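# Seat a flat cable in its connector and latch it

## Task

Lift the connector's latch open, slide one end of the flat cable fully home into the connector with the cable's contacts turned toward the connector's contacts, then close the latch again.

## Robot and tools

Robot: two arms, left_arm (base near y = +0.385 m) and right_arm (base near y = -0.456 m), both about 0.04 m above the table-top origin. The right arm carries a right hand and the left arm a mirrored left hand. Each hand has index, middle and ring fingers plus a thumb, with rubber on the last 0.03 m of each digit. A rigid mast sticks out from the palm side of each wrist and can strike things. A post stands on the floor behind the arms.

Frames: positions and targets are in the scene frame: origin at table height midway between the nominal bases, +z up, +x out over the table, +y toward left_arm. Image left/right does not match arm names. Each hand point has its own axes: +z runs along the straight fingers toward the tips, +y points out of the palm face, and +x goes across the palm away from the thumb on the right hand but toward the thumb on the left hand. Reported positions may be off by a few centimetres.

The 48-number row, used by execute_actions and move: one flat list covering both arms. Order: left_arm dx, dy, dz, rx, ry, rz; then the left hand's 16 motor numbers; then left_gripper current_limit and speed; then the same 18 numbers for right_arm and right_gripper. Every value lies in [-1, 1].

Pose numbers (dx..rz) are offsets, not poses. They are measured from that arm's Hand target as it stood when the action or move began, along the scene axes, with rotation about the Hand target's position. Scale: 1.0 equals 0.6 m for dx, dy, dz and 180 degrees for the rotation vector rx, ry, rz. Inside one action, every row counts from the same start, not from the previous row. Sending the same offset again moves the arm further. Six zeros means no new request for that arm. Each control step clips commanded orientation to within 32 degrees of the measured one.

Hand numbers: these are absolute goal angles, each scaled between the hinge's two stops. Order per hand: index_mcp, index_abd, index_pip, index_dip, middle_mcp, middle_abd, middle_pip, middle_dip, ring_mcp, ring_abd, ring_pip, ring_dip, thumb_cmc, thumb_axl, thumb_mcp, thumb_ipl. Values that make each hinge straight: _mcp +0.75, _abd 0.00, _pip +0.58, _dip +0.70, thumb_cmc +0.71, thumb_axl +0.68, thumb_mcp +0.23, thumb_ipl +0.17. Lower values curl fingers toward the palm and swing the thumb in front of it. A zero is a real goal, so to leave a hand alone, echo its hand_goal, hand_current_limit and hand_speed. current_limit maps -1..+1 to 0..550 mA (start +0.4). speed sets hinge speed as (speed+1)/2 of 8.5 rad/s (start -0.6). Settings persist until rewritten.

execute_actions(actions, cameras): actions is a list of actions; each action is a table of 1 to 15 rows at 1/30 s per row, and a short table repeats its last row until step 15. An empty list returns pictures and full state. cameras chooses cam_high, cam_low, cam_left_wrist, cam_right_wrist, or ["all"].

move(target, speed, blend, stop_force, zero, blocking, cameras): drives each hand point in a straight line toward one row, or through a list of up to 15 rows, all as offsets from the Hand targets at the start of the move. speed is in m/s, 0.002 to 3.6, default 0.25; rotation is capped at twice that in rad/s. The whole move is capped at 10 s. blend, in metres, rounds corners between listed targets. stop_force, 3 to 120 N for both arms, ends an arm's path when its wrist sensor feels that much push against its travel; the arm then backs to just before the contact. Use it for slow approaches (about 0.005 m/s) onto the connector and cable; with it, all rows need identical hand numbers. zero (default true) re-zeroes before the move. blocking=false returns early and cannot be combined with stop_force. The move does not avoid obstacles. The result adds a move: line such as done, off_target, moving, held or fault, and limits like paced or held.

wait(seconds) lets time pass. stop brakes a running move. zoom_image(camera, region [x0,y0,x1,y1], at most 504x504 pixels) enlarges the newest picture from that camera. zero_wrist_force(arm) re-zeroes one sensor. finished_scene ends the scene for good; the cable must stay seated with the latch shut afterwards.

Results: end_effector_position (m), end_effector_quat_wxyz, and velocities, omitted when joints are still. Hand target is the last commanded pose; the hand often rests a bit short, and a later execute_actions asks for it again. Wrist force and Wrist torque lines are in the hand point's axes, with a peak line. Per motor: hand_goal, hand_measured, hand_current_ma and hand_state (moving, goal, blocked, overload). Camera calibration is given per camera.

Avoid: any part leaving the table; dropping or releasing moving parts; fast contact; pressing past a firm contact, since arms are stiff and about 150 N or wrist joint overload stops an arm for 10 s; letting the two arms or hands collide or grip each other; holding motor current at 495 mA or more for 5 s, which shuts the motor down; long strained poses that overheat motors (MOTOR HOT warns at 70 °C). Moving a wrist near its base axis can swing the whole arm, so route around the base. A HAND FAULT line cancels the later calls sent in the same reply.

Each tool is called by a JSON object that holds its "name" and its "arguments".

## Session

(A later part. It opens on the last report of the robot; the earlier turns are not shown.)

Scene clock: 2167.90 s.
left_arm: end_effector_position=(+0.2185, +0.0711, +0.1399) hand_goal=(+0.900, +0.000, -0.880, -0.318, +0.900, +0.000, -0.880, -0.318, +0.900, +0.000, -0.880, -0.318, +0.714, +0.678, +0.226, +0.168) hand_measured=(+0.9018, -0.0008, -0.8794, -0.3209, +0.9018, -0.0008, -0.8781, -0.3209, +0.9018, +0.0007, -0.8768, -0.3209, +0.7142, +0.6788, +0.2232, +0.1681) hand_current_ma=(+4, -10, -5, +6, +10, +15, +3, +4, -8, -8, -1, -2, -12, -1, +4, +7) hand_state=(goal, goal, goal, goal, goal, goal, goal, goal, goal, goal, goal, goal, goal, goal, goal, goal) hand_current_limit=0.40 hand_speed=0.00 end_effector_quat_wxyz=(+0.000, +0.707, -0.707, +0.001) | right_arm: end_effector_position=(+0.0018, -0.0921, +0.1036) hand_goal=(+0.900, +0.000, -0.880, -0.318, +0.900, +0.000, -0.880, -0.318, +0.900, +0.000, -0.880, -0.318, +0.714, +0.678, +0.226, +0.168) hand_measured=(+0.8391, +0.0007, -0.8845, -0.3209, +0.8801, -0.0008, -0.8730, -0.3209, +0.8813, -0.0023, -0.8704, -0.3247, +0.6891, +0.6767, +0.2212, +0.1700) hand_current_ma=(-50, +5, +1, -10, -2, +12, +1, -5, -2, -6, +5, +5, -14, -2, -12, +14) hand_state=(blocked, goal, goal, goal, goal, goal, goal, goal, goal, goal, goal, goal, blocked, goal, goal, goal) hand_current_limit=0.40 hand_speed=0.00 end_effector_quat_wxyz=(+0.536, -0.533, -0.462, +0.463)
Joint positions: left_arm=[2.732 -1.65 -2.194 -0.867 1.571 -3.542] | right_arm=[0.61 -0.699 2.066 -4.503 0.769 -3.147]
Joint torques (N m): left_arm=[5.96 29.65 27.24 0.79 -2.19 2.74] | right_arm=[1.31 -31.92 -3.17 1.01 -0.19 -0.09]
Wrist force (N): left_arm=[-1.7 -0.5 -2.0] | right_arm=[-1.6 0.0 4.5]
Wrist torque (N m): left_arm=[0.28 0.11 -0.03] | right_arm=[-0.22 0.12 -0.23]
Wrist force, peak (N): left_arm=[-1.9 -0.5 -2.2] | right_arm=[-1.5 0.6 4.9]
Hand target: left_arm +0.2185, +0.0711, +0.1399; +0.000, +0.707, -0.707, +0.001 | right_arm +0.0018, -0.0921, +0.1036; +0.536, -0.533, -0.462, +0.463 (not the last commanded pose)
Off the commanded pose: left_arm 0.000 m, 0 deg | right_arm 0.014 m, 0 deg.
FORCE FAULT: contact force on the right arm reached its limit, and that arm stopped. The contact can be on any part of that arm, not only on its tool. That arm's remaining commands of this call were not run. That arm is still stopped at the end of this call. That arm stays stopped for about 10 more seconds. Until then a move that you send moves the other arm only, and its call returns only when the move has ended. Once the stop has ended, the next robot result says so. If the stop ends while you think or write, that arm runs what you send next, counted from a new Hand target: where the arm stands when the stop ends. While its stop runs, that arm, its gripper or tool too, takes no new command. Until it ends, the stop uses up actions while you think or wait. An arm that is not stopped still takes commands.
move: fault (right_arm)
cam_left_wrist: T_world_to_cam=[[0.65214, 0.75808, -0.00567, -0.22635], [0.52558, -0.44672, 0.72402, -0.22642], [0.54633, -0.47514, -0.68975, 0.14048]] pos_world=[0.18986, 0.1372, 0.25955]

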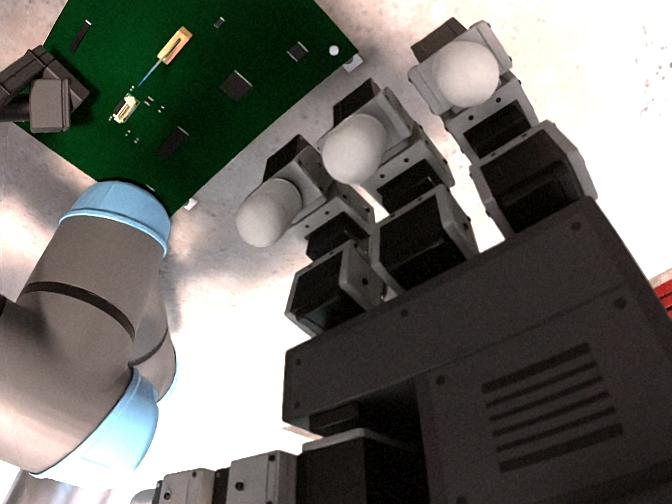

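{"name": "wait", "arguments": {"seconds": 6}}

Scene clock: 2221.37 s.
left_arm: end_effector_position=(+0.2185, +0.0711, +0.1399) hand_goal=(+0.900, +0.000, -0.880, -0.318, +0.900, +0.000, -0.880, -0.318, +0.900, +0.000, -0.880, -0.318, +0.714, +0.678, +0.226, +0.168) hand_measured=(+0.9006, +0.0007, -0.8794, -0.3222, +0.9030, -0.0008, -0.8781, -0.3222, +0.9018, +0.0007, -0.8781, -0.3209, +0.7142, +0.6788, +0.2232, +0.1672) hand_current_ma=(-11, -2, -8, -6, +6, +7, +4, +8, -5, -2, +5, -8, -11, +8, +0, +1) hand_state=(goal, goal, goal, goal, goal, goal, goal, goal, goal, goal, goal, goal, goal, goal, goal, goal) hand_current_limit=0.40 hand_speed=0.00 end_effector_quat_wxyz=(+0.000, +0.707, -0.707, +0.001) | right_arm: end_effector_position=(+0.0018, -0.0921, +0.1036) hand_goal=(+0.900, +0.000, -0.880, -0.318, +0.900, +0.000, -0.880, -0.318, +0.900, +0.000, -0.880, -0.318, +0.714, +0.678, +0.226, +0.168) hand_measured=(+0.8403, +0.0007, -0.8845, -0.3209, +0.8801, -0.0008, -0.8730, -0.3209, +0.8825, -0.0023, -0.8691, -0.3235, +0.6891, +0.6767, +0.2212, +0.1700) hand_current_ma=(-41, -7, +4, -1, -7, +10, +4, -5, -3, +4, +10, +3, -10, -7, -7, +8) hand_state=(blocked, goal, goal, goal, goal, goal, goal, goal, goal, goal, goal, goal, blocked, goal, goal, goal) hand_current_limit=0.40 hand_speed=0.00 end_effector_quat_wxyz=(+0.536, -0.533, -0.462, +0.463)
Joint positions: left_arm=[2.732 -1.65 -2.194 -0.867 1.571 -3.542] | right_arm=[0.61 -0.699 2.066 -4.503 0.769 -3.147]
Joint torques (N m): left_arm=[6.92 29.56 26.52 1.02 -2.41 2.82] | right_arm=[1.39 -32.99 -3.38 1.19 -0.11 -0.13]
Wrist force (N): left_arm=[-1.7 -0.5 -1.9] | right_arm=[-1.7 0.2 4.5]
Wrist torque (N m): left_arm=[0.26 0.12 -0.03] | right_arm=[-0.20 0.13 -0.23]
Wrist force, peak (N): left_arm=[-1.9 -0.7 -2.1] | right_arm=[-1.5 0.2 4.9]
Hand target: left_arm +0.2185, +0.0711, +0.1399; +0.000, +0.707, -0.707, +0.001 | right_arm +0.0018, -0.0921, +0.1036; +0.536, -0.533, -0.462, +0.463 (not the last commanded pose)
Off the commanded pose: left_arm 0.000 m, 0 deg | right_arm 0.014 m, 0 deg.
FORCE FAULT, CONTINUED: the right arm's stop, for the force fault that an earlier result reported, is over. The rest of the stop counts as 19 of the actions that you can send in this scene. During its stop the right arm's controller moved it back a little. That arm's target is now where it stood when the stop ended, not its last command. That arm accepts commands again.
wait: 6.00 s; at rest from the start

{"name": "move", "arguments": {"target": [[0,0,0,0,0,0,0.9,0,-0.88,-0.319,0.9,0,-0.88,-0.319,0.9,0,-0.88,-0.319,0.714,0.678,0.226,0.168,0.4,0, 0,0,0.06,0,0,0,0.9,0,-0.88,-0.319,0.9,0,-0.88,-0.319,0.9,0,-0.88,-0.319,0.714,0.678,0.226,0.168,0.4,0],[0,0,0,0,0,0,0.9,0,-0.88,-0.319,0.9,0,-0.88,-0.319,0.9,0,-0.88,-0.319,0.714,0.678,0.226,0.168,0.4,0, 0.01,0.05,0.064,-0.121,0.017,0,0.9,0,-0.88,-0.319,0.9,0,-0.88,-0.319,0.9,0,-0.88,-0.319,0.714,0.678,0.226,0.168,0.4,0]], "speed": 0.08, "cameras": ["cam_left_wrist"]}}

{"name": "zoom_image", "arguments": {"camera": "cam_left_wrist", "region": [20, 20, 160, 160]}}

Scene clock: 2236.17 s.
left_arm: end_effector_position=(+0.2185, +0.0711, +0.1399) hand_goal=(+0.900, +0.000, -0.880, -0.318, +0.900, +0.000, -0.880, -0.318, +0.900, +0.000, -0.880, -0.318, +0.714, +0.678, +0.226, +0.168) hand_measured=(+0.9006, +0.0007, -0.8794, -0.3209, +0.9030, +0.0007, -0.8781, -0.3222, +0.9018, +0.0007, -0.8768, -0.3209, +0.7142, +0.6777, +0.2232, +0.1681) hand_current_ma=(+2, +1, -4, +5, +7, +8, -4, +16, -5, -2, +2, -3, -5, +14, +5, +3) hand_state=(goal, goal, goal, goal, goal, goal, goal, goal, goal, goal, goal, goal, goal, goal, goal, goal) hand_current_limit=0.40 hand_speed=0.00 end_effector_quat_wxyz=(+0.000, +0.707, -0.707, +0.001) | right_arm: end_effector_position=(+0.0017, -0.0921, +0.1087) hand_goal=(+0.900, +0.000, -0.880, -0.318, +0.900, +0.000, -0.880, -0.318, +0.900, +0.000, -0.880, -0.318, +0.714, +0.678, +0.226, +0.168) hand_measured=(+0.8415, -0.0008, -0.8845, -0.3209, +0.8801, -0.0008, -0.8730, -0.3209, +0.8825, -0.0023, -0.8691, -0.3235, +0.6903, +0.6767, +0.2222, +0.1700) hand_current_ma=(-53, -10, +7, -7, +0, -4, +8, -14, -2, -4, +4, -3, -9, +2, -12, +10) hand_state=(blocked, goal, goal, goal, goal, goal, goal, goal, goal, goal, goal, goal, blocked, goal, goal, goal) hand_current_limit=0.40 hand_speed=0.00 end_effector_quat_wxyz=(+0.536, -0.533, -0.462, +0.464)
Joint positions: left_arm=[2.732 -1.65 -2.194 -0.867 1.571 -3.542] | right_arm=[0.61 -0.712 2.07 -4.494 0.769 -3.147]
Joint torques (N m): left_arm=[7.04 29.58 26 0.91 -2.46 3.19] | right_arm=[0.16 -25.06 -9.72 -0.24 0.03 0.05]
Wrist force (N): left_arm=[-1.6 -0.6 -1.7] | right_arm=[-1.4 0.3 4.7]
Wrist torque (N m): left_arm=[0.24 0.11 -0.02] | right_arm=[-0.20 0.08 -0.19]
Wrist force, peak (N): left_arm=[-1.8 -0.7 -2.2] | right_arm=[-1.5 -2.3 4.7]
Hand target: left_arm +0.2185, +0.0711, +0.1399; +0.000, +0.707, -0.707, +0.001 | right_arm +0.0017, -0.0921, +0.1086; +0.536, -0.533, -0.462, +0.464 (not the last commanded pose)
Off the commanded pose: left_arm 0.000 m, 0 deg | right_arm 0.045 m, 22 deg.
move: held (right_arm; a check stopped the path); path passed 0 of 2 targets; limits=held
pose unreachable (right arm): on one or more control steps of this call, first in action 0 (counted from 0), this arm could not follow its commanded pose, so it was not sent that pose on those steps. It may still have moved: this result reports where it is.
cause: moving toward the commanded pose would bring a part of the arm too close to another arm (a part of this arm just beyond joint 5 (wrist 2) and a part of the left arm just beyond its joint 6 (wrist 3), at the place that arm is still heading or pushing toward).
cam_left_wrist: T_world_to_cam=[[0.65214, 0.75808, -0.00567, -0.22635], [0.52558, -0.44672, 0.72402, -0.22642], [0.54633, -0.47514, -0.68975, 0.14048]] pos_world=[0.18986, 0.1372, 0.25955]

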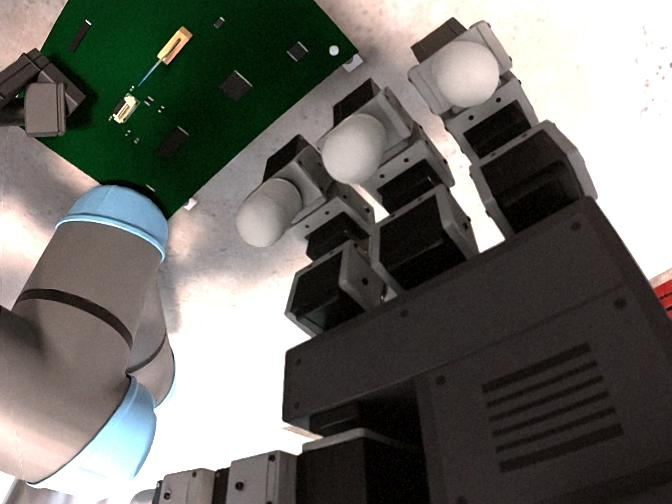

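Scaled by 3.600 from the camera's image (finer frame: 960x720).

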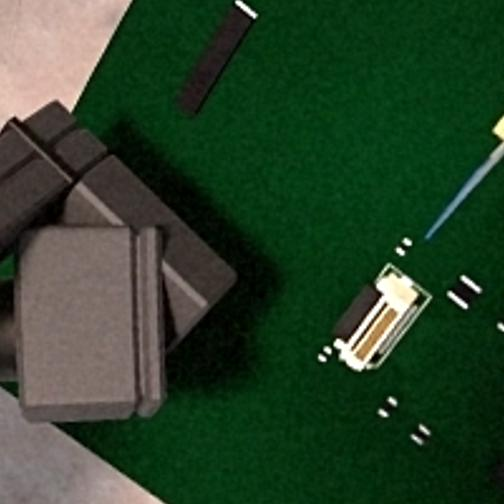

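{"name": "move", "arguments": {"target": [[0.07,0.085,0.06,0,0,0,0.9,0,-0.88,-0.319,0.9,0,-0.88,-0.319,0.9,0,-0.88,-0.319,0.714,0.678,0.226,0.168,0.4,0, 0,0,0,0,0,0,0.9,0,-0.88,-0.319,0.9,0,-0.88,-0.319,0.9,0,-0.88,-0.319,0.714,0.678,0.226,0.168,0.4,0]], "speed": 0.15}}

{"name": "move", "arguments": {"target": [[0,0,0,0,0,0,0.9,0,-0.88,-0.319,0.9,0,-0.88,-0.319,0.9,0,-0.88,-0.319,0.714,0.678,0.226,0.168,0.4,0, 0,0,0.05,0,0,0,0.9,0,-0.88,-0.319,0.9,0,-0.88,-0.319,0.9,0,-0.88,-0.319,0.714,0.678,0.226,0.168,0.4,0],[0,0,0,0,0,0,0.9,0,-0.88,-0.319,0.9,0,-0.88,-0.319,0.9,0,-0.88,-0.319,0.714,0.678,0.226,0.168,0.4,0, 0.01,0.05,0.056,-0.121,0.017,0,0.9,0,-0.88,-0.319,0.9,0,-0.88,-0.319,0.9,0,-0.88,-0.319,0.714,0.678,0.226,0.168,0.4,0]], "speed": 0.08, "cameras": ["cam_left_wrist"]}}

{"name": "zoom_image", "arguments": {"camera": "cam_left_wrist", "region": [0, 20, 140, 160]}}

Scene clock: 2254.57 s.
left_arm: end_effector_position=(+0.2604, +0.1221, +0.1758) hand_goal=(+0.900, +0.000, -0.880, -0.318, +0.900, +0.000, -0.880, -0.318, +0.900, +0.000, -0.880, -0.318, +0.714, +0.678, +0.226, +0.168) hand_measured=(+0.9006, +0.0007, -0.8794, -0.3209, +0.9018, -0.0008, -0.8781, -0.3222, +0.9018, +0.0021, -0.8781, -0.3209, +0.7180, +0.6788, +0.2242, +0.1672) hand_current_ma=(-7, -4, +4, +8, +10, +2, +0, +17, -8, -1, -9, -9, -10, +8, -2, +4) hand_state=(goal, goal, goal, goal, goal, goal, goal, goal, goal, goal, goal, goal, goal, goal, goal, goal) hand_current_limit=0.40 hand_speed=0.00 end_effector_quat_wxyz=(+0.000, +0.707, -0.707, +0.001) | right_arm: end_effector_position=(+0.0017, -0.0921, +0.1086) hand_goal=(+0.900, +0.000, -0.880, -0.318, +0.900, +0.000, -0.880, -0.318, +0.900, +0.000, -0.880, -0.318, +0.714, +0.678, +0.226, +0.168) hand_measured=(+0.8415, +0.0007, -0.8845, -0.3209, +0.8801, -0.0008, -0.8730, -0.3196, +0.8813, -0.0008, -0.8691, -0.3235, +0.6891, +0.6767, +0.2222, +0.1700) hand_current_ma=(-51, -9, +3, +0, -9, +5, -2, -8, -10, -4, +12, +0, -10, -8, -18, +7) hand_state=(blocked, goal, goal, goal, goal, goal, goal, goal, goal, goal, goal, goal, blocked, goal, goal, goal) hand_current_limit=0.40 hand_speed=0.00 end_effector_quat_wxyz=(+0.536, -0.533, -0.462, +0.464)
Joint positions: left_arm=[2.874 -1.599 -2.135 -0.978 1.571 -3.4] | right_arm=[0.61 -0.712 2.07 -4.494 0.769 -3.147]
Joint torques (N m): left_arm=[6.4 28.99 26.61 1.06 -2.44 2.97] | right_arm=[-0.14 -25.07 -9.42 -0.13 0.13 -0.18]
Wrist force (N): left_arm=[-1.7 -0.7 -1.9] | right_arm=[-1.4 0.3 4.8]
Wrist torque (N m): left_arm=[0.25 0.11 -0.04] | right_arm=[-0.20 0.09 -0.20]
Wrist force, peak (N): left_arm=[-2.3 -1.1 -2.3] | right_arm=[-1.5 0.1 4.9]
Hand target: left_arm +0.2605, +0.1221, +0.1759; +0.000, +0.707, -0.707, +0.001 | right_arm +0.0017, -0.0921, +0.1086; +0.536, -0.533, -0.462, +0.464
Off the commanded pose: left_arm 0.000 m, 0 deg | right_arm 0.000 m, 0 deg.
move: done

Scene clock: 2258.23 s.
left_arm: end_effector_position=(+0.2605, +0.1221, +0.1759) hand_goal=(+0.900, +0.000, -0.880, -0.318, +0.900, +0.000, -0.880, -0.318, +0.900, +0.000, -0.880, -0.318, +0.714, +0.678, +0.226, +0.168) hand_measured=(+0.9006, +0.0007, -0.8794, -0.3209, +0.9030, -0.0008, -0.8781, -0.3222, +0.9018, +0.0007, -0.8768, -0.3209, +0.7167, +0.6788, +0.2232, +0.1672) hand_current_ma=(+5, +8, +3, +5, +12, +14, -5, +1, -13, +0, -6, -5, -8, +8, +1, -1) hand_state=(goal, goal, goal, goal, goal, goal, goal, goal, goal, goal, goal, goal, goal, goal, goal, goal) hand_current_limit=0.40 hand_speed=0.00 end_effector_quat_wxyz=(+0.000, +0.707, -0.707, +0.001) | right_arm: end_effector_position=(+0.0077, -0.0621, +0.1422) hand_goal=(+0.900, +0.000, -0.880, -0.318, +0.900, +0.000, -0.880, -0.318, +0.900, +0.000, -0.880, -0.318, +0.714, +0.678, +0.226, +0.168) hand_measured=(+0.8415, +0.0007, -0.8845, -0.3209, +0.8801, -0.0037, -0.8730, -0.3196, +0.8825, -0.0066, -0.8704, -0.3235, +0.6891, +0.6767, +0.2212, +0.1700) hand_current_ma=(-41, -2, +0, -3, -4, -3, +10, -5, -9, -5, +17, +5, -9, +6, -6, +17) hand_state=(blocked, goal, goal, goal, goal, goal, goal, goal, goal, goal, goal, goal, blocked, goal, goal, goal) hand_current_limit=0.40 hand_speed=0.00 end_effector_quat_wxyz=(-0.438, +0.612, +0.352, -0.556)
Joint positions: left_arm=[2.874 -1.599 -2.134 -0.978 1.571 -3.4] | right_arm=[0.7 -0.716 1.915 -4.337 0.678 -2.762]
Joint torques (N m): left_arm=[6.09 29.71 29.02 0.77 -2.55 2.96] | right_arm=[8.43 -27.44 -13.77 2.48 -2.21 2.3]
Wrist force (N): left_arm=[-1.5 -0.7 -1.9] | right_arm=[-1.8 0.3 4.5]
Wrist torque (N m): left_arm=[0.25 0.09 -0.01] | right_arm=[-0.18 -0.01 -0.39]
Wrist force, peak (N): left_arm=[-1.9 -0.7 -1.9] | right_arm=[-2.1 0.3 4.7]
Hand target: left_arm +0.2605, +0.1221, +0.1759; +0.000, +0.707, -0.707, +0.001 | right_arm +0.0077, -0.0621, +0.1422; -0.438, +0.612, +0.352, -0.557
Off the commanded pose: left_arm 0.000 m, 0 deg | right_arm 0.000 m, 0 deg.
move: done
cam_left_wrist: T_world_to_cam=[[0.65214, 0.75808, -0.00567, -0.2922], [0.52558, -0.44672, 0.72402, -0.25177], [0.54633, -0.47514, -0.68975, 0.1666]] pos_world=[0.23186, 0.1882, 0.29555]

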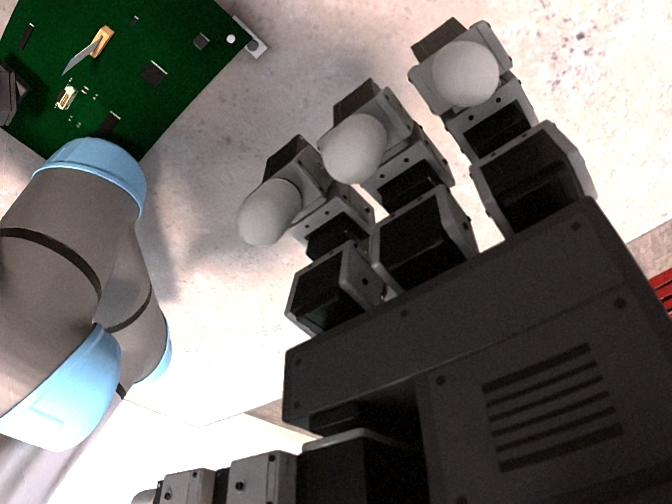

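Scaled by 3.600 from the camera's image (finer frame: 960x720).

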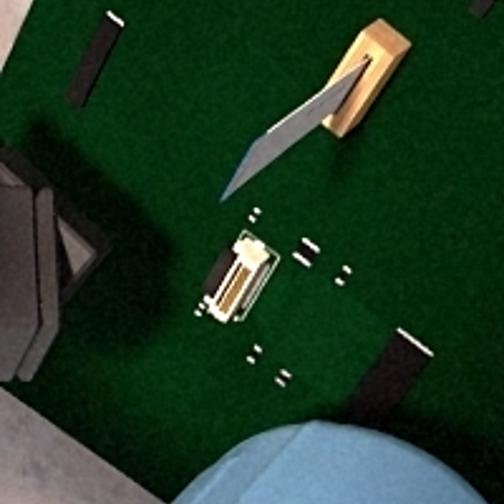

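{"name": "move", "arguments": {"target": [[0,0,0,0,0,0,0.9,0,-0.88,-0.319,0.9,0,-0.88,-0.319,0.9,0,-0.88,-0.319,0.714,0.678,0.226,0.168,0.4,0, 0,0,-0.0417,0,0,0,0.9,0,-0.88,-0.319,0.9,0,-0.88,-0.319,0.9,0,-0.88,-0.319,0.714,0.678,0.226,0.168,0.4,0]], "speed": 0.008, "stop_force": 3, "cameras": ["cam_left_wrist"]}}

{"name": "zoom_image", "arguments": {"camera": "cam_left_wrist", "region": [0, 60, 110, 150]}}

Scene clock: 2269.40 s.
left_arm: end_effector_position=(+0.2605, +0.1221, +0.1759) hand_goal=(+0.900, +0.000, -0.880, -0.318, +0.900, +0.000, -0.880, -0.318, +0.900, +0.000, -0.880, -0.318, +0.714, +0.678, +0.226, +0.168) hand_measured=(+0.9006, -0.0008, -0.8781, -0.3222, +0.9030, +0.0007, -0.8794, -0.3222, +0.9018, +0.0007, -0.8781, -0.3209, +0.7180, +0.6777, +0.2242, +0.1681) hand_current_ma=(-3, -2, +1, +4, +4, +19, -6, +3, -11, -1, -1, +3, -7, +15, +10, +9) hand_state=(goal, goal, goal, goal, goal, goal, goal, goal, goal, goal, goal, goal, goal, goal, goal, goal) hand_current_limit=0.40 hand_speed=0.00 end_effector_quat_wxyz=(+0.000, +0.707, -0.707, +0.001) | right_arm: end_effector_position=(+0.0077, -0.0621, +0.1172) hand_goal=(+0.900, +0.000, -0.880, -0.318, +0.900, +0.000, -0.880, -0.318, +0.900, +0.000, -0.880, -0.318, +0.714, +0.678, +0.226, +0.168) hand_measured=(+0.8415, +0.0007, -0.8845, -0.3209, +0.8801, -0.0052, -0.8730, -0.3196, +0.8813, -0.0081, -0.8704, -0.3235, +0.6891, +0.6777, +0.2222, +0.1700) hand_current_ma=(-51, -13, +4, -1, +0, +7, +6, -8, -14, -2, +8, +7, -10, -5, -7, +15) hand_state=(blocked, goal, goal, goal, goal, goal, goal, goal, goal, goal, goal, goal, blocked, goal, goal, goal) hand_current_limit=0.40 hand_speed=0.00 end_effector_quat_wxyz=(-0.438, +0.612, +0.352, -0.557)
Joint positions: left_arm=[2.874 -1.599 -2.134 -0.978 1.571 -3.4] | right_arm=[0.7 -0.657 1.899 -4.38 0.678 -2.762]
Joint torques (N m): left_arm=[6.38 29.15 27.4 0.67 -2.41 2.89] | right_arm=[8.25 -27.51 -12.88 -0.28 -2.01 2.37]
Wrist force (N): left_arm=[-2.0 -0.6 -2.0] | right_arm=[-2.0 0.3 4.3]
Wrist torque (N m): left_arm=[0.26 0.15 -0.06] | right_arm=[-0.17 0.03 -0.41]
Wrist force, peak (N): left_arm=[-1.8 -0.8 -2.1] | right_arm=[-2.2 0.3 4.7]
Hand target: left_arm +0.2605, +0.1221, +0.1759; +0.000, +0.707, -0.707, +0.001 | right_arm +0.0077, -0.0621, +0.1172; -0.438, +0.612, +0.352, -0.557
Off the commanded pose: left_arm 0.000 m, 0 deg | right_arm 0.000 m, 0 deg.
move: done
cam_left_wrist: T_world_to_cam=[[0.65214, 0.75808, -0.00567, -0.2922], [0.52558, -0.44672, 0.72402, -0.25177], [0.54633, -0.47514, -0.68975, 0.1666]] pos_world=[0.23186, 0.1882, 0.29555]

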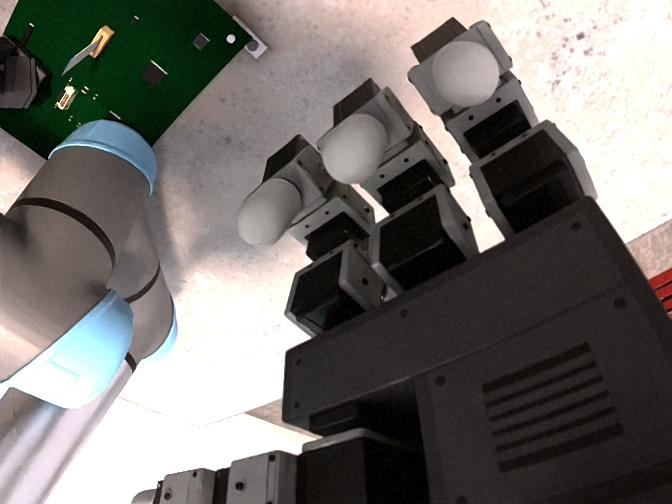

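Scaled by 4.582 from the camera's image (finer frame: 960x720).

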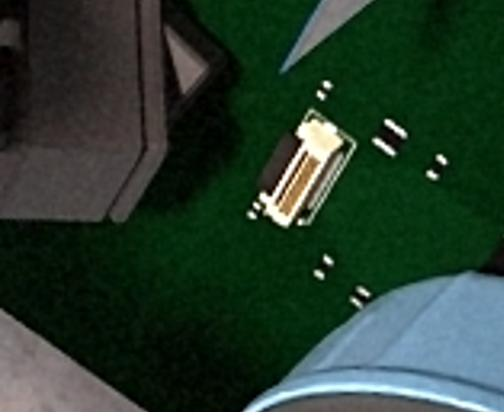

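{"name": "move", "arguments": {"target": [[0,0,0,0,0,0,0.9,0,-0.88,-0.319,0.9,0,-0.88,-0.319,0.9,0,-0.88,-0.319,0.714,0.678,0.226,0.168,0.4,0, 0.0067,0,-0.005,0,0,0,0.9,0,-0.88,-0.319,0.9,0,-0.88,-0.319,0.9,0,-0.88,-0.319,0.714,0.678,0.226,0.168,0.4,0]], "speed": 0.005, "stop_force": 3, "cameras": ["cam_left_wrist"]}}

{"name": "zoom_image", "arguments": {"camera": "cam_left_wrist", "region": [30, 60, 100, 130]}}

Scene clock: 2347.63 s.
left_arm: end_effector_position=(+0.2605, +0.1221, +0.1759) hand_goal=(+0.900, +0.000, -0.880, -0.318, +0.900, +0.000, -0.880, -0.318, +0.900, +0.000, -0.880, -0.318, +0.714, +0.678, +0.226, +0.168) hand_measured=(+0.9006, +0.0007, -0.8794, -0.3209, +0.9030, +0.0007, -0.8781, -0.3222, +0.9018, +0.0007, -0.8768, -0.3222, +0.7180, +0.6788, +0.2242, +0.1681) hand_current_ma=(-5, -6, -1, -11, +8, +6, -8, +3, -12, +16, -11, -1, -9, -2, +4, -1) hand_state=(goal, goal, goal, goal, goal, goal, goal, goal, goal, goal, goal, goal, goal, goal, goal, goal) hand_current_limit=0.40 hand_speed=0.00 end_effector_quat_wxyz=(+0.000, +0.707, -0.707, +0.001) | right_arm: end_effector_position=(+0.0082, -0.0620, +0.1170) hand_goal=(+0.900, +0.000, -0.880, -0.318, +0.900, +0.000, -0.880, -0.318, +0.900, +0.000, -0.880, -0.318, +0.714, +0.678, +0.226, +0.168) hand_measured=(+0.8427, -0.0037, -0.8845, -0.3209, +0.8801, -0.0037, -0.8743, -0.3209, +0.8813, -0.0081, -0.8717, -0.3235, +0.6891, +0.6777, +0.2222, +0.1700) hand_current_ma=(-43, -6, +5, -3, -6, +6, -3, -7, -8, -12, +11, -2, -4, +5, -8, +11) hand_state=(blocked, goal, goal, goal, blocked, goal, goal, goal, goal, goal, goal, goal, blocked, goal, goal, goal) hand_current_limit=0.40 hand_speed=0.00 end_effector_quat_wxyz=(-0.438, +0.613, +0.351, -0.556)
Joint positions: left_arm=[2.874 -1.599 -2.134 -0.978 1.571 -3.4] | right_arm=[0.699 -0.657 1.898 -4.379 0.677 -2.762]
Joint torques (N m): left_arm=[7.03 28.34 27.58 0.89 -2.25 2.78] | right_arm=[0.55 -35.29 -7.76 1.12 -0.03 -0.04]
Wrist force (N): left_arm=[-1.9 -0.8 -2.0] | right_arm=[-2.4 0.3 4.5]
Wrist torque (N m): left_arm=[0.25 0.13 -0.05] | right_arm=[-0.20 0.10 -0.45]
Wrist force, peak (N): left_arm=[-1.9 -0.7 -1.9] | right_arm=[-2.9 -0.6 6.7]
Hand target: left_arm +0.2605, +0.1221, +0.1759; +0.000, +0.707, -0.707, +0.001 | right_arm +0.0082, -0.0620, +0.1170; -0.438, +0.613, +0.351, -0.556 (not the last commanded pose)
Off the commanded pose: left_arm 0.000 m, 0 deg | right_arm 0.005 m, 0 deg.
FORCE FAULT: contact force on the right arm reached its limit, and that arm stopped. The contact can be on any part of that arm, not only on its tool. That arm's remaining commands of this call were not run. That arm is still stopped at the end of this call. That arm stays stopped for about 10 more seconds. Until then a move that you send moves the other arm only, and its call returns only when the move has ended. Once the stop has ended, the next robot result says so. If the stop ends while you think or write, that arm runs what you send next, counted from a new Hand target: where the arm stands when the stop ends. While its stop runs, that arm, its gripper or tool too, takes no new command. Until it ends, the stop uses up actions while you think or wait. An arm that is not stopped still takes commands.
move: fault (right_arm)
cam_left_wrist: T_world_to_cam=[[0.65214, 0.75808, -0.00567, -0.2922], [0.52558, -0.44672, 0.72402, -0.25177], [0.54633, -0.47514, -0.68975, 0.1666]] pos_world=[0.23186, 0.1882, 0.29555]

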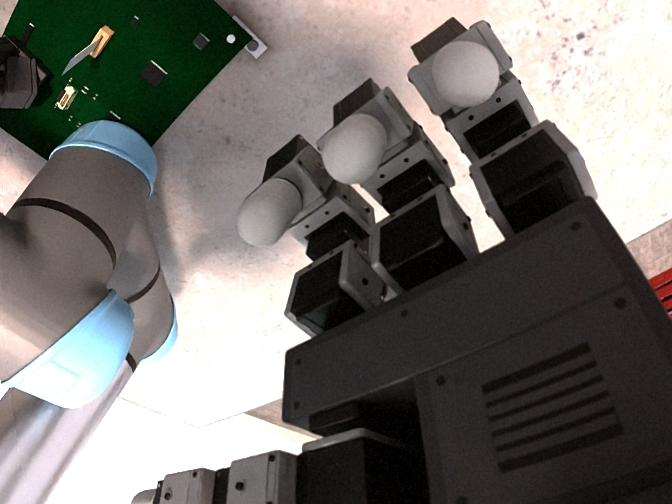

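Scaled by 7.200 from the camera's image (finer frame: 960x720).

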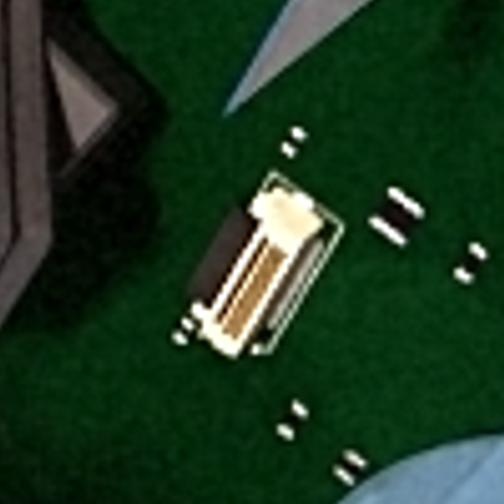

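{"name": "wait", "arguments": {"seconds": 1}}

{"name": "move", "arguments": {"target": [[0,0,0,0,0,0,0.9,0,-0.88,-0.319,0.9,0,-0.88,-0.319,0.9,0,-0.88,-0.319,0.714,0.678,0.226,0.168,0.4,0, -0.01,0,0.2,0,0,0,0.9,0,-0.88,-0.319,0.9,0,-0.88,-0.319,0.9,0,-0.88,-0.319,0.714,0.678,0.226,0.168,0.4,0]], "speed": 0.08}}

Scene clock: 2533.20 s.
left_arm: end_effector_position=(+0.2605, +0.1221, +0.1759) hand_goal=(+0.900, +0.000, -0.880, -0.318, +0.900, +0.000, -0.880, -0.318, +0.900, +0.000, -0.880, -0.318, +0.714, +0.678, +0.226, +0.168) hand_measured=(+0.9006, +0.0007, -0.8794, -0.3209, +0.9030, -0.0008, -0.8781, -0.3222, +0.9018, +0.0021, -0.8768, -0.3209, +0.7180, +0.6777, +0.2232, +0.1672) hand_current_ma=(-6, +6, +13, -3, +11, -1, -12, -2, +9, +0, +1, -4, -2, +9, +4, -1) hand_state=(goal, goal, goal, goal, goal, goal, goal, goal, goal, goal, goal, goal, goal, goal, goal, goal) hand_current_limit=0.40 hand_speed=0.00 end_effector_quat_wxyz=(+0.000, +0.707, -0.707, +0.001) | right_arm: end_effector_position=(+0.0082, -0.0620, +0.1170) hand_goal=(+0.900, +0.000, -0.880, -0.318, +0.900, +0.000, -0.880, -0.318, +0.900, +0.000, -0.880, -0.318, +0.714, +0.678, +0.226, +0.168) hand_measured=(+0.8439, -0.0052, -0.8845, -0.3209, +0.8801, -0.0037, -0.8743, -0.3209, +0.8825, -0.0081, -0.8704, -0.3235, +0.6891, +0.6767, +0.2222, +0.1700) hand_current_ma=(-48, +4, +10, -3, -4, +9, +7, -3, -7, -7, +17, +2, -11, -1, -5, +13) hand_state=(blocked, goal, goal, goal, blocked, goal, goal, goal, goal, goal, goal, goal, blocked, goal, goal, goal) hand_current_limit=0.40 hand_speed=0.00 end_effector_quat_wxyz=(-0.438, +0.613, +0.351, -0.556)
Joint positions: left_arm=[2.874 -1.599 -2.134 -0.978 1.571 -3.4] | right_arm=[0.699 -0.657 1.898 -4.379 0.677 -2.762]
Joint torques (N m): left_arm=[6.7 28.22 27.08 1.03 -2.47 2.87] | right_arm=[2.33 -36.28 -5.54 1.12 -0.13 -0.15]
Wrist force (N): left_arm=[-1.8 -0.7 -2.0] | right_arm=[-2.3 0.3 4.8]
Wrist torque (N m): left_arm=[0.25 0.13 -0.04] | right_arm=[-0.22 0.08 -0.44]
Wrist force, peak (N): left_arm=[-1.9 -0.6 -2.1] | right_arm=[-2.5 0.3 4.7]
Hand target: left_arm +0.2605, +0.1221, +0.1759; +0.000, +0.707, -0.707, +0.001 | right_arm +0.0082, -0.0620, +0.1170; -0.438, +0.613, +0.351, -0.556 (not the last commanded pose)
Off the commanded pose: left_arm 0.000 m, 0 deg | right_arm 0.005 m, 0 deg.
FORCE FAULT, CONTINUED: the right arm's stop, for the force fault that an earlier result reported, is over. The rest of the stop counts as 19 of the actions that you can send in this scene. During its stop the right arm's controller moved it back a little. That arm's target is now where it stood when the stop ended, not its last command. That arm accepts commands again.
wait: 1.00 s; at rest from the start

Scene clock: 2535.23 s.
left_arm: end_effector_position=(+0.2605, +0.1221, +0.1759) hand_goal=(+0.900, +0.000, -0.880, -0.318, +0.900, +0.000, -0.880, -0.318, +0.900, +0.000, -0.880, -0.318, +0.714, +0.678, +0.226, +0.168) hand_measured=(+0.9006, +0.0007, -0.8794, -0.3209, +0.9030, -0.0008, -0.8781, -0.3222, +0.9006, +0.0007, -0.8768, -0.3222, +0.7167, +0.6788, +0.2242, +0.1672) hand_current_ma=(-10, -9, -5, +19, +3, +16, -11, +3, -12, -8, -1, +0, -3, +4, +4, +3) hand_state=(goal, goal, goal, goal, goal, goal, goal, goal, goal, goal, goal, goal, goal, goal, goal, goal) hand_current_limit=0.40 hand_speed=0.00 end_effector_quat_wxyz=(+0.000, +0.707, -0.707, +0.001) | right_arm: end_effector_position=(+0.0022, -0.0620, +0.2369) hand_goal=(+0.900, +0.000, -0.880, -0.318, +0.900, +0.000, -0.880, -0.318, +0.900, +0.000, -0.880, -0.318, +0.714, +0.678, +0.226, +0.168) hand_measured=(+0.8439, -0.0052, -0.8845, -0.3209, +0.8801, -0.0052, -0.8743, -0.3196, +0.8813, -0.0081, -0.8704, -0.3235, +0.6891, +0.6777, +0.2222, +0.1691) hand_current_ma=(-41, -2, +6, +1, -8, +5, +7, -1, -4, -9, +11, -6, -4, -3, -10, +15) hand_state=(blocked, goal, goal, goal, blocked, goal, goal, goal, goal, goal, goal, goal, blocked, goal, goal, goal) hand_current_limit=0.40 hand_speed=0.00 end_effector_quat_wxyz=(-0.438, +0.613, +0.351, -0.556)
Joint positions: left_arm=[2.874 -1.599 -2.134 -0.978 1.571 -3.4] | right_arm=[0.707 -0.933 1.948 -4.153 0.669 -2.762]
Joint torques (N m): left_arm=[6.01 27.7 28.51 1.03 -2.3 2.82] | right_arm=[8.56 -42.32 -15.11 2.49 -2.2 -1.77]
Wrist force (N): left_arm=[-1.7 -0.4 -1.8] | right_arm=[-2.2 0.1 4.9]
Wrist torque (N m): left_arm=[0.28 0.11 -0.04] | right_arm=[-0.23 0.04 -0.41]
Wrist force, peak (N): left_arm=[-1.9 -0.8 -1.9] | right_arm=[-2.3 0.0 5.1]
Hand target: left_arm +0.2605, +0.1221, +0.1759; +0.000, +0.707, -0.707, +0.001 | right_arm +0.0022, -0.0620, +0.2370; -0.438, +0.613, +0.351, -0.556
Off the commanded pose: left_arm 0.000 m, 0 deg | right_arm 0.000 m, 0 deg.
move: done

{"name": "move", "arguments": {"target": [[0,0,0,0,0,0,0.9,0,-0.88,-0.319,0.9,0,-0.88,-0.319,0.9,0,-0.88,-0.319,0.714,0.678,0.226,0.168,0.4,0, 0.2,0.05,0.1,0.0596,-0.502,0.1313,0.9,0,-0.88,-0.319,0.9,0,-0.88,-0.319,0.9,0,-0.88,-0.319,0.714,0.678,0.226,0.168,0.4,0]], "speed": 0.25, "cameras": ["cam_left_wrist","cam_high"]}}

Scene clock: 2541.53 s.
left_arm: end_effector_position=(+0.2605, +0.1221, +0.1759) hand_goal=(+0.900, +0.000, -0.880, -0.318, +0.900, +0.000, -0.880, -0.318, +0.900, +0.000, -0.880, -0.318, +0.714, +0.678, +0.226, +0.168) hand_measured=(+0.9018, -0.0008, -0.8794, -0.3222, +0.9030, +0.0007, -0.8794, -0.3222, +0.9030, +0.0007, -0.8768, -0.3209, +0.7180, +0.6788, +0.2232, +0.1672) hand_current_ma=(-9, -3, -7, -3, +8, +12, -1, +11, -7, +6, -4, -13, -9, +12, +2, +0) hand_state=(goal, goal, goal, goal, goal, goal, goal, goal, goal, goal, goal, goal, goal, goal, goal, goal) hand_current_limit=0.40 hand_speed=0.00 end_effector_quat_wxyz=(+0.000, +0.707, -0.707, +0.001) | right_arm: end_effector_position=(+0.0111, -0.0596, +0.2415) hand_goal=(+0.900, +0.000, -0.880, -0.318, +0.900, +0.000, -0.880, -0.318, +0.900, +0.000, -0.880, -0.318, +0.714, +0.678, +0.226, +0.168) hand_measured=(+0.8439, -0.0052, -0.8845, -0.3209, +0.8801, -0.0052, -0.8730, -0.3196, +0.8825, -0.0081, -0.8704, -0.3235, +0.6891, +0.6767, +0.2183, +0.1681) hand_current_ma=(-39, -4, +3, -7, -8, +7, +7, -5, -1, -4, +14, -5, -8, -4, -14, +15) hand_state=(blocked, goal, goal, goal, blocked, goal, goal, goal, goal, goal, goal, goal, blocked, goal, goal, goal) hand_current_limit=0.40 hand_speed=0.00 end_effector_quat_wxyz=(-0.414, +0.634, +0.389, -0.524)
Joint positions: left_arm=[2.874 -1.599 -2.134 -0.978 1.571 -3.4] | right_arm=[0.721 -0.966 1.872 -4.218 0.689 -2.659]
Joint torques (N m): left_arm=[5.78 28.29 28.24 0.95 -2.35 2.7] | right_arm=[-6.18 -24.79 -4.77 2.9 -2.3 -2.54]
Wrist force (N): left_arm=[-1.8 -0.5 -1.7] | right_arm=[-2.2 0.5 4.7]
Wrist torque (N m): left_arm=[0.26 0.14 -0.05] | right_arm=[-0.15 0.07 -0.27]
Wrist force, peak (N): left_arm=[-1.8 -0.7 -2.1] | right_arm=[-2.5 -1.9 5.1]
Hand target: left_arm +0.2605, +0.1221, +0.1759; +0.000, +0.707, -0.707, +0.001 | right_arm +0.0111, -0.0596, +0.2415; -0.414, +0.634, +0.389, -0.524 (not the last commanded pose)
Off the commanded pose: left_arm 0.000 m, 0 deg | right_arm 0.127 m, 87 deg.
move: held (right_arm; a check stopped the path); limits=held
pose unreachable (right arm): on one or more control steps of this call, first in action 0 (counted from 0), this arm could not follow its commanded pose, so it was not sent that pose on those steps. It may still have moved: this result reports where it is.
cause: moving toward the commanded pose would bring a part of the arm too close to another arm (a part of this arm just beyond joint 4 (wrist 1) and a part of the left arm just beyond its joint 6 (wrist 3), at the place that arm is still heading or pushing toward).
cam_left_wrist: T_world_to_cam=[[0.65214, 0.75808, -0.00567, -0.2922], [0.52558, -0.44672, 0.72402, -0.25177], [0.54633, -0.47514, -0.68975, 0.1666]] pos_world=[0.23186, 0.1882, 0.29555]
Images, in order (width x height): cam_high 672x504, cam_left_wrist 672x504.

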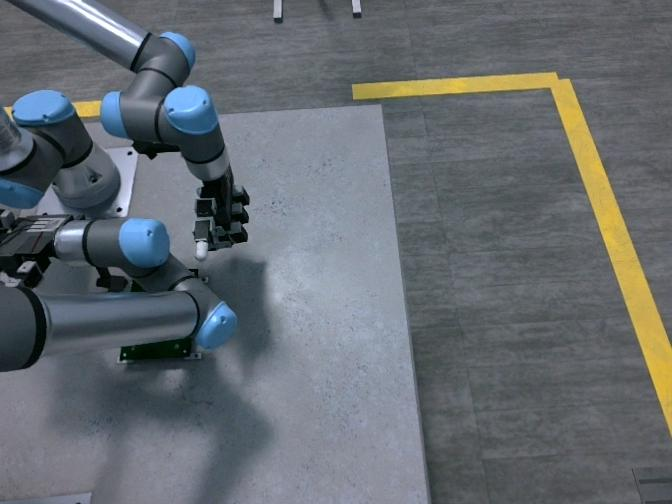

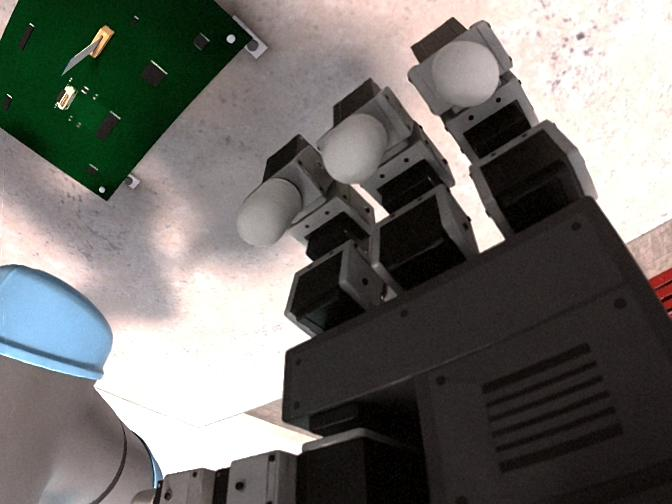

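{"name": "move", "arguments": {"target": [[0,0.25,0.25,0,0,0,0.9,0,-0.88,-0.319,0.9,0,-0.88,-0.319,0.9,0,-0.88,-0.319,0.714,0.678,0.226,0.168,0.4,0, 0,0,0,0,0,0,0.9,0,-0.88,-0.319,0.9,0,-0.88,-0.319,0.9,0,-0.88,-0.319,0.714,0.678,0.226,0.168,0.4,0]], "speed": 0.25}}

{"name": "move", "arguments": {"target": [[0,0,0,0,0,0,0.9,0,-0.88,-0.319,0.9,0,-0.88,-0.319,0.9,0,-0.88,-0.319,0.714,0.678,0.226,0.168,0.4,0, 0.181,0.05,0.0975,0.0547,-0.4662,0.1217,0.9,0,-0.88,-0.319,0.9,0,-0.88,-0.319,0.9,0,-0.88,-0.319,0.714,0.678,0.226,0.168,0.4,0]], "speed": 0.25, "cameras": ["cam_right_wrist"]}}

Scene clock: 2557.00 s.
left_arm: end_effector_position=(+0.2605, +0.2721, +0.3258) hand_goal=(+0.900, +0.000, -0.880, -0.318, +0.900, +0.000, -0.880, -0.318, +0.900, +0.000, -0.880, -0.318, +0.714, +0.678, +0.226, +0.168) hand_measured=(+0.9006, +0.0007, -0.8794, -0.3222, +0.9018, -0.0008, -0.8794, -0.3209, +0.9018, +0.0007, -0.8768, -0.3209, +0.7167, +0.6788, +0.2242, +0.1672) hand_current_ma=(+5, +1, -5, +1, +15, +3, -8, +18, -10, -8, +3, -2, -16, +14, +13, +11) hand_state=(goal, goal, goal, goal, goal, goal, goal, goal, goal, goal, goal, goal, goal, goal, goal, goal) hand_current_limit=0.40 hand_speed=0.00 end_effector_quat_wxyz=(+0.000, +0.707, -0.707, +0.001) | right_arm: end_effector_position=(+0.0111, -0.0596, +0.2415) hand_goal=(+0.900, +0.000, -0.880, -0.318, +0.900, +0.000, -0.880, -0.318, +0.900, +0.000, -0.880, -0.318, +0.714, +0.678, +0.226, +0.168) hand_measured=(+0.8427, -0.0052, -0.8845, -0.3209, +0.8801, -0.0037, -0.8730, -0.3209, +0.8813, -0.0066, -0.8704, -0.3235, +0.6891, +0.6777, +0.2183, +0.1681) hand_current_ma=(-44, -9, +7, +1, +1, -1, +5, -2, -5, +0, +20, +8, -10, -2, -7, +5) hand_state=(blocked, goal, goal, goal, blocked, goal, goal, goal, goal, goal, goal, goal, blocked, goal, goal, goal) hand_current_limit=0.40 hand_speed=0.00 end_effector_quat_wxyz=(-0.414, +0.634, +0.389, -0.524)
Joint positions: left_arm=[3.244 -1.304 -1.975 -1.432 1.57 -3.03] | right_arm=[0.721 -0.965 1.872 -4.218 0.689 -2.659]
Joint torques (N m): left_arm=[7.58 20.52 31.47 0.51 -2.55 3.15] | right_arm=[-5.69 -24.48 -5.03 2.83 -2.16 -2.41]
Wrist force (N): left_arm=[-1.5 -0.6 -1.9] | right_arm=[-1.9 0.3 4.9]
Wrist torque (N m): left_arm=[0.26 0.08 -0.02] | right_arm=[-0.18 0.04 -0.25]
Wrist force, peak (N): left_arm=[-2.5 -0.6 -2.6] | right_arm=[-2.1 0.2 5.1]
Hand target: left_arm +0.2605, +0.2721, +0.3259; +0.000, +0.707, -0.707, +0.001 | right_arm +0.0111, -0.0596, +0.2415; -0.414, +0.634, +0.389, -0.524
Off the commanded pose: left_arm 0.000 m, 0 deg | right_arm 0.000 m, 0 deg.
move: done

Scene clock: 2560.70 s.
left_arm: end_effector_position=(+0.2605, +0.2721, +0.3259) hand_goal=(+0.900, +0.000, -0.880, -0.318, +0.900, +0.000, -0.880, -0.318, +0.900, +0.000, -0.880, -0.318, +0.714, +0.678, +0.226, +0.168) hand_measured=(+0.9006, -0.0008, -0.8781, -0.3209, +0.9018, -0.0008, -0.8781, -0.3222, +0.9018, +0.0007, -0.8768, -0.3209, +0.7180, +0.6788, +0.2232, +0.1672) hand_current_ma=(+7, -1, -1, +9, +10, +14, -7, +3, -10, -9, -11, +0, -10, +5, +6, +5) hand_state=(goal, goal, goal, goal, goal, goal, goal, goal, goal, goal, goal, goal, goal, goal, goal, goal) hand_current_limit=0.40 hand_speed=0.00 end_effector_quat_wxyz=(+0.000, +0.707, -0.707, +0.001) | right_arm: end_effector_position=(+0.1196, -0.0296, +0.3000) hand_goal=(+0.900, +0.000, -0.880, -0.318, +0.900, +0.000, -0.880, -0.318, +0.900, +0.000, -0.880, -0.318, +0.714, +0.678, +0.226, +0.168) hand_measured=(+0.8873, -0.0052, -0.8820, -0.3209, +0.8837, -0.0052, -0.8717, -0.3209, +0.8873, -0.0081, -0.8691, -0.3247, +0.7029, +0.6767, +0.2183, +0.1672) hand_current_ma=(-13, -13, +9, -2, -5, +2, +7, -3, +1, -3, +23, +1, -2, +1, -10, +8) hand_state=(goal, goal, goal, goal, goal, goal, goal, goal, goal, goal, goal, goal, goal, goal, goal, goal) hand_current_limit=0.40 hand_speed=0.00 end_effector_quat_wxyz=(+0.000, +0.707, +0.707, +0.000)
Joint positions: left_arm=[3.244 -1.304 -1.975 -1.432 1.57 -3.03] | right_arm=[1.131 -1.224 1.401 -4.889 1.57 -1.962]
Joint torques (N m): left_arm=[5.98 18.63 30.91 0.66 -2.41 3.09] | right_arm=[8.42 -39.78 -12.37 0.97 1.88 2.16]
Wrist force (N): left_arm=[-1.5 -0.5 -2.0] | right_arm=[-1.5 1.0 3.3]
Wrist torque (N m): left_arm=[0.28 0.08 -0.03] | right_arm=[-0.14 0.09 -0.20]
Wrist force, peak (N): left_arm=[-1.8 -0.6 -2.0] | right_arm=[-2.1 0.6 5.2]
Hand target: left_arm +0.2605, +0.2721, +0.3259; +0.000, +0.707, -0.707, +0.001 | right_arm +0.1197, -0.0296, +0.3000; +0.000, +0.707, +0.707, +0.000
Off the commanded pose: left_arm 0.000 m, 0 deg | right_arm 0.000 m, 0 deg.
move: done
cam_right_wrist: T_world_to_cam=[[0.66377, -0.7479, -0.00707, -0.06835], [-0.53385, -0.48038, 0.69587, -0.1952], [-0.52384, -0.45813, -0.71813, 0.39719]] pos_world=[0.14922, 0.03707, 0.42058]

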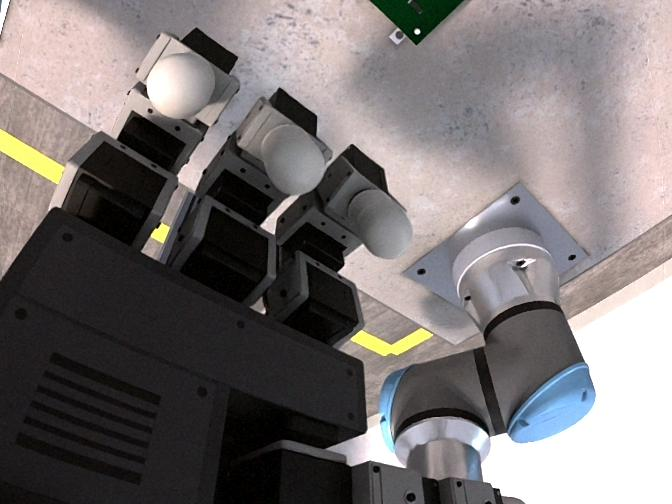

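{"name": "move", "arguments": {"target": [[0,0,0,0,0,0,0.9,0,-0.88,-0.319,0.9,0,-0.88,-0.319,0.9,0,-0.88,-0.319,0.714,0.678,0.226,0.168,0.4,0, 0,0,0,0,0,0,0.315,0,0.11,0.246,0.9,0,-0.88,-0.319,0.9,0,-0.88,-0.319,0.714,0.678,0.226,0.168,0.4,0],[-0.067,-0.3,-0.29,0,0,0,0.9,0,-0.88,-0.319,0.9,0,-0.88,-0.319,0.9,0,-0.88,-0.319,0.714,0.678,0.226,0.168,0.4,0, 0.077,0.041,-0.2667,0,0,0,0.315,0,0.11,0.246,0.9,0,-0.88,-0.319,0.9,0,-0.88,-0.319,0.714,0.678,0.226,0.168,0.4,0]], "speed": 0.15, "cameras": ["cam_left_wrist","cam_right_wrist"]}}

Scene clock: 2583.80 s.
left_arm: end_effector_position=(+0.2284, +0.1375, +0.1953) hand_goal=(+0.900, +0.000, -0.880, -0.318, +0.900, +0.000, -0.880, -0.318, +0.900, +0.000, -0.880, -0.318, +0.714, +0.678, +0.226, +0.168) hand_measured=(+0.9006, +0.0021, -0.8794, -0.3222, +0.9018, +0.0007, -0.8794, -0.3222, +0.9018, +0.0007, -0.8768, -0.3158, +0.7142, +0.6788, +0.2232, +0.1672) hand_current_ma=(-2, +8, +4, -2, +6, +15, +0, +6, -18, +3, -9, -12, -9, -9, +0, +5) hand_state=(goal, goal, goal, goal, goal, goal, goal, goal, goal, goal, goal, goal, goal, goal, goal, goal) hand_current_limit=0.40 hand_speed=0.00 end_effector_quat_wxyz=(+0.001, +0.707, -0.707, +0.000) | right_arm: end_effector_position=(+0.1545, -0.0114, +0.1789) hand_goal=(+0.316, +0.000, +0.110, +0.246, +0.900, +0.000, -0.880, -0.318, +0.900, +0.000, -0.880, -0.318, +0.714, +0.678, +0.226, +0.168) hand_measured=(+0.3278, -0.0052, +0.1266, +0.2601, +0.8849, -0.0037, -0.8730, -0.3209, +0.8885, -0.0081, -0.8704, -0.3247, +0.7029, +0.6767, +0.2173, +0.1681) hand_current_ma=(+0, -4, +16, +7, +9, +5, +3, +5, -2, +1, +13, +6, +1, -1, -9, +10) hand_state=(goal, goal, goal, goal, goal, goal, goal, goal, goal, goal, goal, goal, goal, goal, goal, goal) hand_current_limit=0.40 hand_speed=0.00 end_effector_quat_wxyz=(+0.000, +0.707, +0.707, +0.000)
Joint positions: left_arm=[2.891 -1.481 -2.189 -1.043 1.569 -3.382] | right_arm=[1.076 -1.084 1.521 -5.149 1.57 -2.017]
Joint torques (N m): left_arm=[6.41 25.24 28.03 0.9 0.37 3.32] | right_arm=[8.06 -43.15 -23.71 3.82 0.71 2.29]
Wrist force (N): left_arm=[-1.7 -0.6 -1.8] | right_arm=[-1.5 1.0 3.3]
Wrist torque (N m): left_arm=[0.28 0.11 -0.04] | right_arm=[-0.10 0.11 -0.24]
Wrist force, peak (N): left_arm=[-2.3 -0.7 -2.7] | right_arm=[-1.5 2.1 6.8]
Hand target: left_arm +0.2284, +0.1375, +0.1954; +0.001, +0.707, -0.707, +0.000 (not the last commanded pose) | right_arm +0.1545, -0.0114, +0.1790; +0.000, +0.707, +0.707, +0.000 (not the last commanded pose)
Off the commanded pose: left_arm 0.063 m, 0 deg | right_arm 0.041 m, 0 deg.
move: held (left_arm, right_arm; a check stopped the path); path passed 1 of 2 targets; limits=held
pose unreachable (left arm): on one or more control steps of this call, first in action 0 (counted from 0), this arm could not follow its commanded pose, so it was not sent that pose on those steps. It may still have moved: this result reports where it is.
cause: moving toward the commanded pose would bring a part of the arm too close to another arm (a part of this arm just beyond joint 4 (wrist 1) and a part of the right arm just beyond its joint 4 (wrist 1), along the way the arms are being sent, or toward where that arm still pushes).
pose unreachable (right arm): on one or more control steps of this call, first in action 0 (counted from 0), this arm could not follow its commanded pose, so it was not sent that pose on those steps. It may still have moved: this result reports where it is.
cause: moving toward the commanded pose would bring a part of the arm too close to another arm (a part of this arm just beyond joint 4 (wrist 1) and a part of the left arm just beyond its joint 4 (wrist 1), along the way the arms are being sent, or toward where that arm still pushes).
cam_left_wrist: T_world_to_cam=[[0.65254, 0.75772, -0.0075, -0.28253], [0.52664, -0.44638, 0.72346, -0.24236], [0.54483, -0.47604, -0.69032, 0.20545]] pos_world=[0.20007, 0.2037, 0.31505]
cam_right_wrist: T_world_to_cam=[[0.66377, -0.74791, -0.00666, -0.07874], [-0.53396, -0.48009, 0.69599, -0.08359], [-0.52373, -0.45842, -0.71802, 0.3368]] pos_world=[0.18402, 0.05537, 0.29948]

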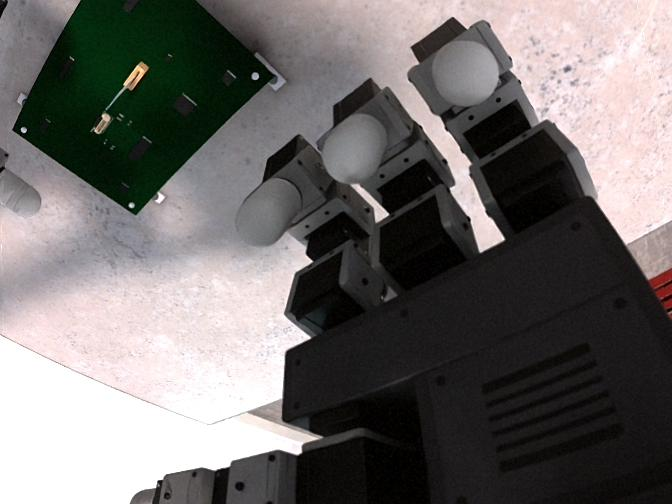

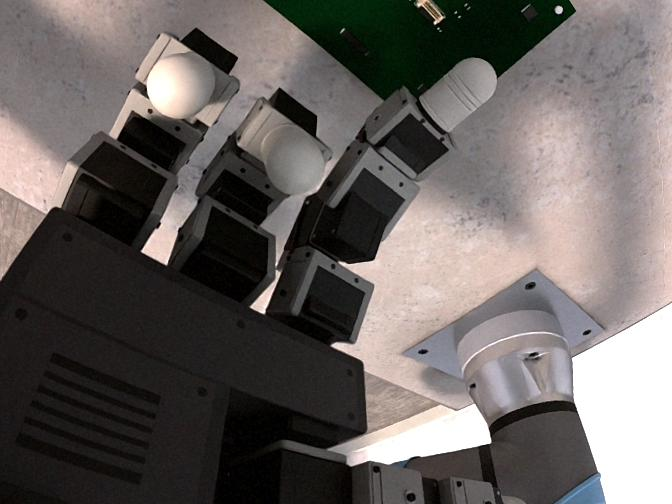

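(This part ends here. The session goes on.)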